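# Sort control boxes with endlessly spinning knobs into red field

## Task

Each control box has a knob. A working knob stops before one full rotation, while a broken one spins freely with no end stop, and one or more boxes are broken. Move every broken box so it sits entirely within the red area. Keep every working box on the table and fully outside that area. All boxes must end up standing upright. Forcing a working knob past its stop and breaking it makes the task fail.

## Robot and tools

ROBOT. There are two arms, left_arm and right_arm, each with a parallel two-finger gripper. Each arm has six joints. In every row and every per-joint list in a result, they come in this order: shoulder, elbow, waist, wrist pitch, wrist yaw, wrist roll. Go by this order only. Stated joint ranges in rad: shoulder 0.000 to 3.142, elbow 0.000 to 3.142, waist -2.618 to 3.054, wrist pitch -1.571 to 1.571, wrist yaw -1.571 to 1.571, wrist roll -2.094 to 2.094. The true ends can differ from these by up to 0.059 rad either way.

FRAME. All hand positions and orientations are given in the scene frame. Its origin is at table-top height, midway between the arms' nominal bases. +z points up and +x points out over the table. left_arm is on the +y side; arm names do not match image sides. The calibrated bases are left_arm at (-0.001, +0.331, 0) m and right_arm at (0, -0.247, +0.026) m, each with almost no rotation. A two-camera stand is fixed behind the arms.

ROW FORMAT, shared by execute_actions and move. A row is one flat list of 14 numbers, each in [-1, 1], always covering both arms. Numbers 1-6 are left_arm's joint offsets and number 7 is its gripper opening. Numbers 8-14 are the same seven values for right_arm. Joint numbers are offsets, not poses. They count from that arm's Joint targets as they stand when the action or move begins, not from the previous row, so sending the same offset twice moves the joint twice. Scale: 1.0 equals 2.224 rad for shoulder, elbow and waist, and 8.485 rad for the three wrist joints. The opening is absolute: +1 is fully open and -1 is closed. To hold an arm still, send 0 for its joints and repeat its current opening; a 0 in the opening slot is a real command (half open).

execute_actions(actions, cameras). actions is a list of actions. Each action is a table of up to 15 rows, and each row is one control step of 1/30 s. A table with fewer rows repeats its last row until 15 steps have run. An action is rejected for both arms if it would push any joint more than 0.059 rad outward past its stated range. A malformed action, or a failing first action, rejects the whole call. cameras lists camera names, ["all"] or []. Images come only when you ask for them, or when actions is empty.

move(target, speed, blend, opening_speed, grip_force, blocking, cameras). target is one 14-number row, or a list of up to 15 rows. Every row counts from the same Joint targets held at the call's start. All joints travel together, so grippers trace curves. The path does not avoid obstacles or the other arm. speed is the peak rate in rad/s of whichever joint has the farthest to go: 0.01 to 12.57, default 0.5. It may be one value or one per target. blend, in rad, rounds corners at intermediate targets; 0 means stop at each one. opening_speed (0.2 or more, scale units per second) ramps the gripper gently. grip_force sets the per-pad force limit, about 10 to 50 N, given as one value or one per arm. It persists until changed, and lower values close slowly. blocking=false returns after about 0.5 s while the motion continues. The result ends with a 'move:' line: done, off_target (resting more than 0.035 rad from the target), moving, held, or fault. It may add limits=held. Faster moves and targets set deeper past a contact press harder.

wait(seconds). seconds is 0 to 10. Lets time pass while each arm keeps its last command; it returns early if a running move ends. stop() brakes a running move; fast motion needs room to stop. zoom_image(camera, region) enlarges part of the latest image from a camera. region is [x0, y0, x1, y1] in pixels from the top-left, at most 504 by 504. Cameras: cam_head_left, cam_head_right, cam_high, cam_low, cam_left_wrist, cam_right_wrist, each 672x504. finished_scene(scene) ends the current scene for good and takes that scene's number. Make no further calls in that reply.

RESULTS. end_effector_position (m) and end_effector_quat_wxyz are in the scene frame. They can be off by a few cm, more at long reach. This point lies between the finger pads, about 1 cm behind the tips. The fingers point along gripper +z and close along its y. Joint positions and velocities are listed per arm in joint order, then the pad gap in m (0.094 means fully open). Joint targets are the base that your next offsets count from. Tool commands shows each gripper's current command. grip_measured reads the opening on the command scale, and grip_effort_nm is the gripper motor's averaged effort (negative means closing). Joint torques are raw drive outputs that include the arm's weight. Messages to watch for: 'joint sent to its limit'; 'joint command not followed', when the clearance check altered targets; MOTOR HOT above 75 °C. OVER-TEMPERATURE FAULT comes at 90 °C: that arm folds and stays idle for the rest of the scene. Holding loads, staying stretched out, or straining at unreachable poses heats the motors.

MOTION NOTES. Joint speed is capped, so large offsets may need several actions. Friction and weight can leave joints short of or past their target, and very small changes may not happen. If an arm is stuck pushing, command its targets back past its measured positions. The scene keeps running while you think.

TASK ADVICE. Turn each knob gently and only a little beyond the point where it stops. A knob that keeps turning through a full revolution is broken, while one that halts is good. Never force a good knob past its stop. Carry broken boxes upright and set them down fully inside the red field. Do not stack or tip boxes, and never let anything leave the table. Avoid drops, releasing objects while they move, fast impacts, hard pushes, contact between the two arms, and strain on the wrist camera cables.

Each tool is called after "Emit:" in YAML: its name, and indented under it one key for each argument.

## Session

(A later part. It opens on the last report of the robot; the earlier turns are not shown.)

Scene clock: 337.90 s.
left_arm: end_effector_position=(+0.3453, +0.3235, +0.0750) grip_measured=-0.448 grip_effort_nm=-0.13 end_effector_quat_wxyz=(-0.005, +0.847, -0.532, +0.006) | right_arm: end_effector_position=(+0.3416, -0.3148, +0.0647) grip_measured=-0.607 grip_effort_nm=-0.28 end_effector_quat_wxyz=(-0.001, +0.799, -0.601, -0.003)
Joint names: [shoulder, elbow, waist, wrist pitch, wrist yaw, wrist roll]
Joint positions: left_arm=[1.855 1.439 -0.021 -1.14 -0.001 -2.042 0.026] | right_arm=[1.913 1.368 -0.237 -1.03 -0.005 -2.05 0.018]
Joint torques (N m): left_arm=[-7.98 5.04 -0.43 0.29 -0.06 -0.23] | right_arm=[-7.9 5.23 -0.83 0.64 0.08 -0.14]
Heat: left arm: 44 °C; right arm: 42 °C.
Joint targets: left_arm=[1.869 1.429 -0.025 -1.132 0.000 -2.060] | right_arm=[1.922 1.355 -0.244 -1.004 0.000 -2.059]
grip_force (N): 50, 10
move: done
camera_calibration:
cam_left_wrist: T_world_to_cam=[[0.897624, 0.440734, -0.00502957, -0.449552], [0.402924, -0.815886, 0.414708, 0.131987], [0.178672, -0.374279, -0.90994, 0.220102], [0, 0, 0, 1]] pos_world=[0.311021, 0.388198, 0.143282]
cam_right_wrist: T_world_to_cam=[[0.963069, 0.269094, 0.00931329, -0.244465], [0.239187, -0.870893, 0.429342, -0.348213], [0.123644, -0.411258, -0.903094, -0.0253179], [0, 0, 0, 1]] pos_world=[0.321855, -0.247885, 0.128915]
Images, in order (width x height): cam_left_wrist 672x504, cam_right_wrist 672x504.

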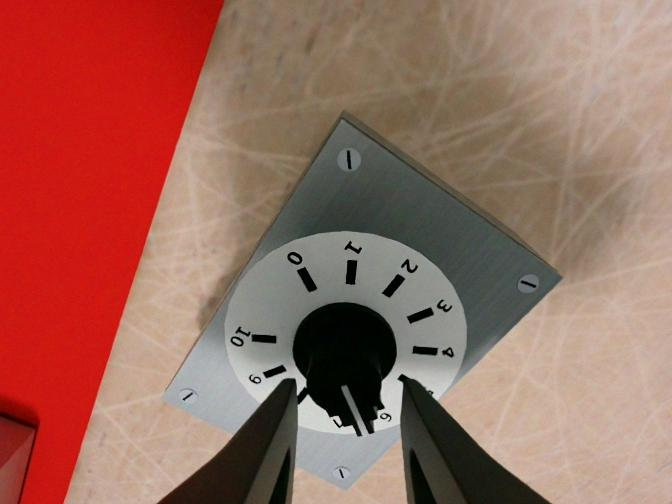

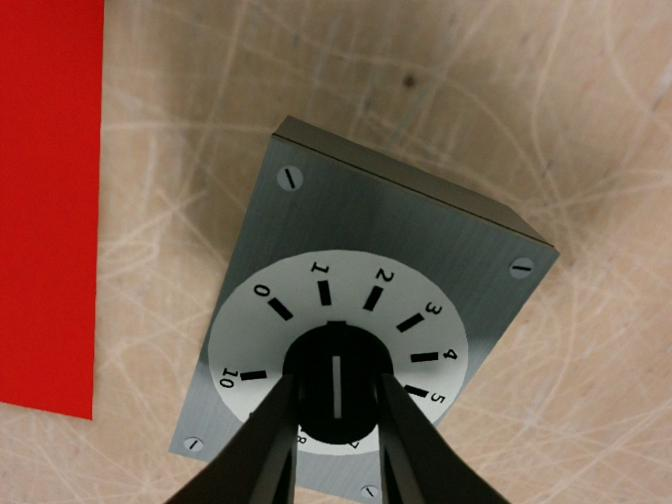

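Emit:
move:
  target:
    - [0,0,0,0,0,0,0.2,0,0,0,0,0,0,0.05]
    - [0.0045,-0.0207,0,0.0066,0,0,0.2,0,0,0,0,0,0.3703,0.05]
    - [0.0045,-0.0207,0,0.0066,0,0,-0.45,0,0,0,0,0,0.3703,-0.45]
  speed: 2.5
  grip_force: [50,50]
  cameras: ["cam_left_wrist"]

Emit:
move:
  target:
    - [0,0,0,0,0,0,-0.65,0,0,0,0,0,0,-0.65]
    - [0,0,0,0,0,0.2,-0.65,0,0,0,0,0,-0.13,-0.65]
  speed: 0.9
  grip_force: [10,10]
  cameras: ["cam_left_wrist","cam_right_wrist"]

Scene clock: 359.00 s.
left_arm: end_effector_position=(+0.3451, +0.3235, +0.0607) grip_measured=-0.448 grip_effort_nm=-0.13 end_effector_quat_wxyz=(-0.005, +0.847, -0.532, +0.007) | right_arm: end_effector_position=(+0.3447, -0.3154, +0.0647) grip_measured=-0.447 grip_effort_nm=-0.17 end_effector_quat_wxyz=(+0.003, +0.594, +0.804, +0.004)
Joint names: [shoulder, elbow, waist, wrist pitch, wrist yaw, wrist roll]
Joint positions: left_arm=[1.864 1.394 -0.021 -1.084 -0.001 -2.043 0.026] | right_arm=[1.913 1.368 -0.237 -1.017 -0.005 1.075 0.026]
Joint torques (N m): left_arm=[-7.95 4.94 -0.42 0.3 -0.06 -0.22] | right_arm=[-7.87 5.31 -0.83 0.58 0.18 0.04]
Heat: left arm: 43 °C; right arm: 43 °C.
Joint targets: left_arm=[1.879 1.383 -0.025 -1.076 0.000 -2.060] | right_arm=[1.922 1.355 -0.244 -1.004 0.000 1.083]
move: done
camera_calibration:
cam_left_wrist: T_world_to_cam=[[0.897454, 0.441088, -0.00427349, -0.449534], [0.402898, -0.81573, 0.415039, 0.137986], [0.179583, -0.3742, -0.909793, 0.20672], [0, 0, 0, 1]] pos_world=[0.310719, 0.388198, 0.128882]
Images, in order (width x height): cam_left_wrist 672x504.

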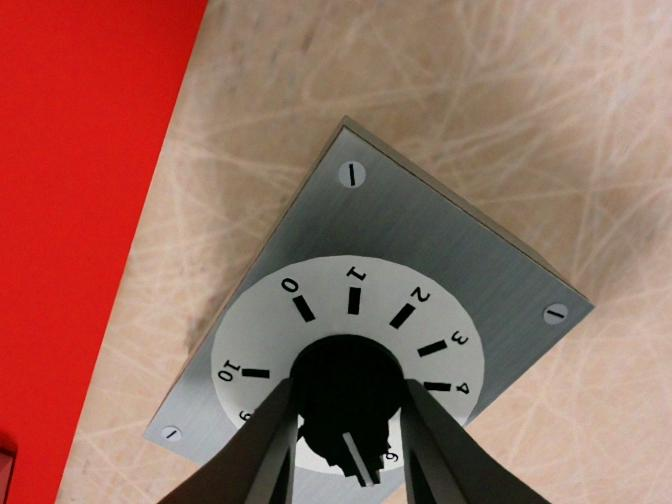

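Scene clock: 363.87 s.
left_arm: end_effector_position=(+0.3446, +0.3231, +0.0607) grip_measured=-0.581 grip_effort_nm=-0.33 end_effector_quat_wxyz=(+0.007, -0.177, +0.984, -0.002) | right_arm: end_effector_position=(+0.3434, -0.3168, +0.0647) grip_measured=-0.607 grip_effort_nm=-0.29 end_effector_quat_wxyz=(+0.003, +0.096, +0.995, +0.000)
Joint names: [shoulder, elbow, waist, wrist pitch, wrist yaw, wrist roll]
Joint positions: left_arm=[1.864 1.394 -0.021 -1.086 0.001 -0.379 0.02] | right_arm=[1.913 1.368 -0.239 -1.021 0 -0.008 0.018]
Joint torques (N m): left_arm=[-8.03 5.03 -0.43 0.4 -0.05 0.1] | right_arm=[-8.06 5.3 -0.66 0.65 0.09 -0.16]
Heat: left arm: 43 °C; right arm: 43 °C.
Joint targets: left_arm=[1.879 1.383 -0.025 -1.076 0.000 -0.363] | right_arm=[1.922 1.355 -0.244 -1.004 0.000 -0.021]
grip_force (N): 10, 10
move: done
camera_calibration:
cam_left_wrist: T_world_to_cam=[[0.356196, -0.934319, -0.0131095, 0.18261], [-0.855663, -0.331783, 0.397191, 0.416241], [-0.375452, -0.13026, -0.917643, 0.319554], [0, 0, 0, 1]] pos_world=[0.411095, 0.350343, 0.130303]
cam_right_wrist: T_world_to_cam=[[-0.200075, -0.979726, 0.0103295, -0.241909], [-0.883652, 0.184989, 0.430045, 0.369604], [-0.423237, 0.0769133, -0.902749, 0.316103], [0, 0, 0, 1]] pos_world=[0.411988, -0.32969, 0.128914]
Images, in order (width x height): cam_left_wrist 672x504, cam_right_wrist 672x504.

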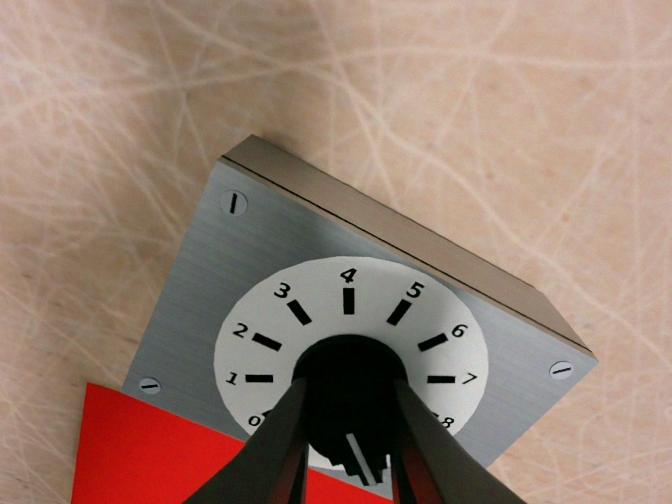

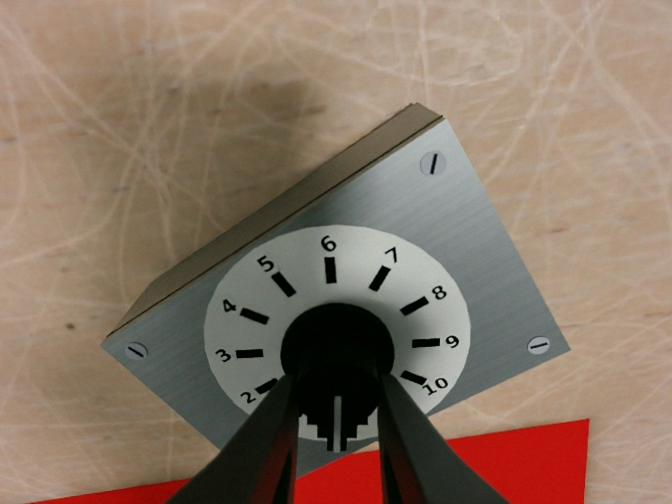

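Emit:
move:
  target:
    - [0,0,0,0,0,0.072,-0.65,0,0,0,0,0,0.02,-0.65]
  speed: 0.8
  cameras: ["cam_left_wrist","cam_high"]

Emit:
zoom_image:
  camera: "cam_high"
  region: [150, 300, 530, 390]

Scene clock: 377.70 s.
left_arm: end_effector_position=(+0.3461, +0.3238, +0.0607) grip_measured=-0.581 grip_effort_nm=-0.33 end_effector_quat_wxyz=(+0.010, +0.123, +0.992, +0.002) | right_arm: end_effector_position=(+0.3434, -0.3168, +0.0647) grip_measured=-0.607 grip_effort_nm=-0.28 end_effector_quat_wxyz=(+0.003, +0.170, +0.986, +0.000)
Joint names: [shoulder, elbow, waist, wrist pitch, wrist yaw, wrist roll]
Joint positions: left_arm=[1.864 1.394 -0.021 -1.08 -0.003 0.224 0.02] | right_arm=[1.913 1.368 -0.239 -1.021 0 0.141 0.018]
Joint torques (N m): left_arm=[-8.03 5.03 -0.43 0.35 0.01 0.19] | right_arm=[-7.98 5.33 -0.64 0.63 0.11 0.05]
Heat: left arm: 41 °C; right arm: 43 °C.
Joint targets: left_arm=[1.879 1.383 -0.025 -1.076 0.000 0.248] | right_arm=[1.922 1.355 -0.244 -1.004 0.000 0.149]
grip_force (N): 10, 10
move: done
camera_calibration:
cam_left_wrist: T_world_to_cam=[[-0.236223, -0.971334, -0.0266197, 0.400418], [-0.896501, 0.207294, 0.391554, 0.257635], [-0.374811, 0.116359, -0.91977, 0.240199], [0, 0, 0, 1]] pos_world=[0.415588, 0.307584, 0.130709]
Images, in order (width x height): cam_high 672x504, cam_left_wrist 672x504.

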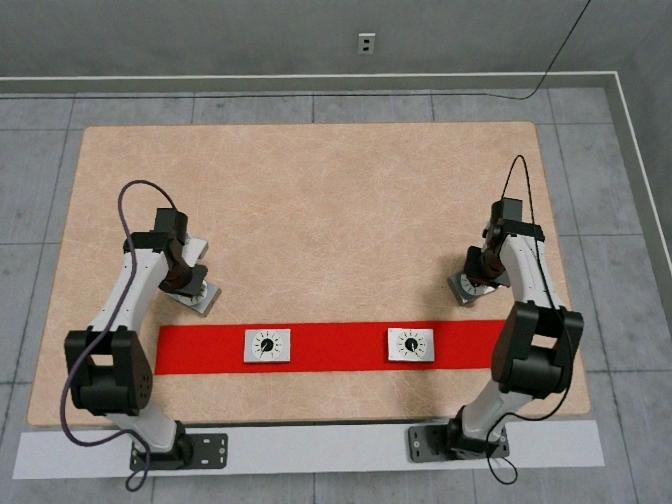

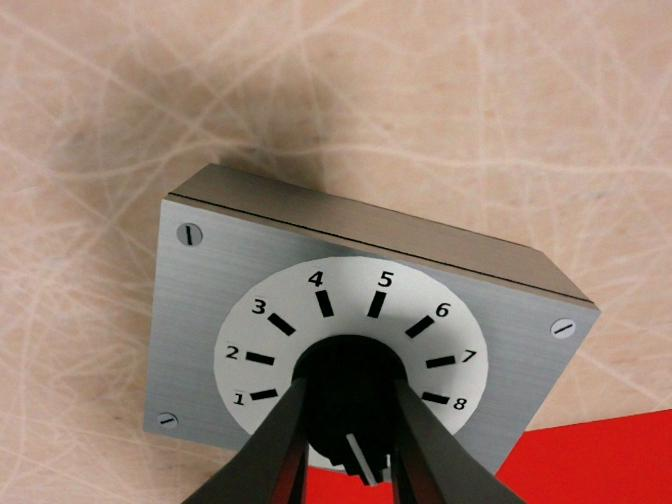

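Scaled by 1.326 from the camera's 672x504 image, which has a finer 960x720 frame.

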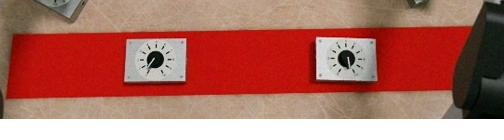

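Emit:
move:
  target:
    - [0,0,0,0,0,-0.02,-0.65,0,0,0,0,0,0,-0.65]
    - [0,0,0,0,0,-0.02,0.6,0,0,0,0,0,0,0.6]
    - [0,0.08,0,-0.021,0,-0.02,0.6,0,0.08,0,-0.021,0,0,0.6]
  speed: 0.8
  grip_force: [50,50]
  cameras: ["cam_high","cam_left_wrist","cam_right_wrist","cam_low"]

Scene clock: 390.87 s.
left_arm: end_effector_position=(+0.3485, +0.3237, +0.0957) grip_measured=+0.598 grip_effort_nm=0.05 end_effector_quat_wxyz=(+0.000, +0.057, +0.998, +0.001) | right_arm: end_effector_position=(+0.3510, -0.3184, +0.0993) grip_measured=+0.597 grip_effort_nm=0.16 end_effector_quat_wxyz=(+0.000, +0.170, +0.985, +0.000)
Joint names: [shoulder, elbow, waist, wrist pitch, wrist yaw, wrist roll]
Joint positions: left_arm=[1.871 1.544 -0.021 -1.244 -0.003 0.092 0.075] | right_arm=[1.916 1.513 -0.239 -1.168 0 0.142 0.075]
Joint torques (N m): left_arm=[-8.85 7.27 -0.43 0.16 0.01 -0.19] | right_arm=[-8.46 8.58 -0.64 0.37 0.11 0.07]
Heat: left arm: 41 °C; right arm: 43 °C.
Joint targets: left_arm=[1.879 1.561 -0.025 -1.254 0.000 0.079] | right_arm=[1.922 1.533 -0.244 -1.182 0.000 0.149]
move: done
camera_calibration:
cam_left_wrist: T_world_to_cam=[[-0.106466, -0.994068, -0.0222403, 0.363617], [-0.907983, 0.0880812, 0.409644, 0.287018], [-0.405255, 0.0638069, -0.911974, 0.300202], [0, 0, 0, 1]] pos_world=[0.420979, 0.317024, 0.164288]
cam_right_wrist: T_world_to_cam=[[-0.344146, -0.93886, 0.0102792, -0.178694], [-0.844091, 0.314165, 0.434524, 0.388472], [-0.411187, 0.140863, -0.900601, 0.366622], [0, 0, 0, 1]] pos_world=[0.417159, -0.341456, 0.163217]
Images, in order (width x height): cam_high 672x504, cam_low 672x504, cam_left_wrist 672x504, cam_right_wrist 672x504.

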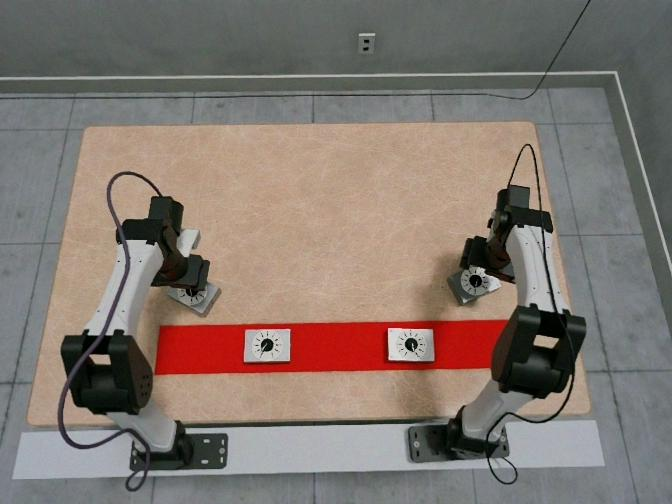

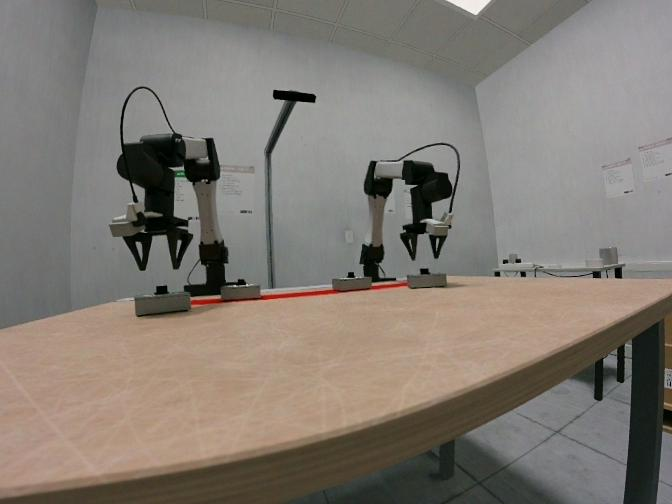

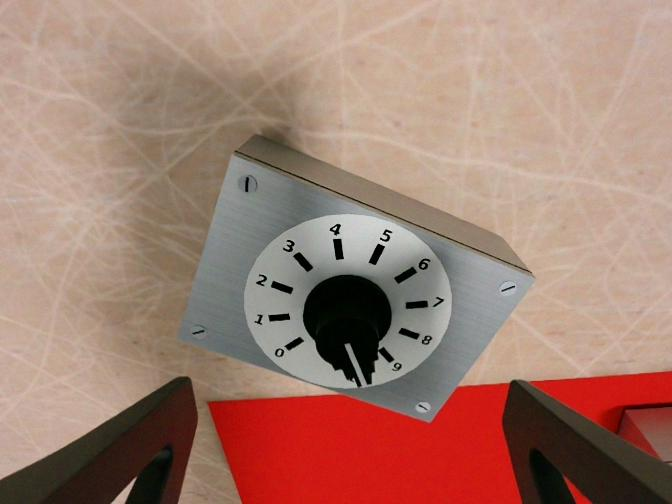

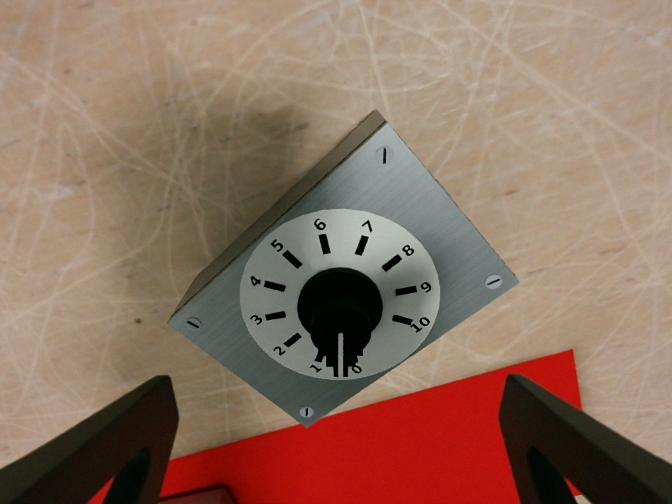

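Emit:
finished_scene:
  scene: 2

The scene is finished: the task was done.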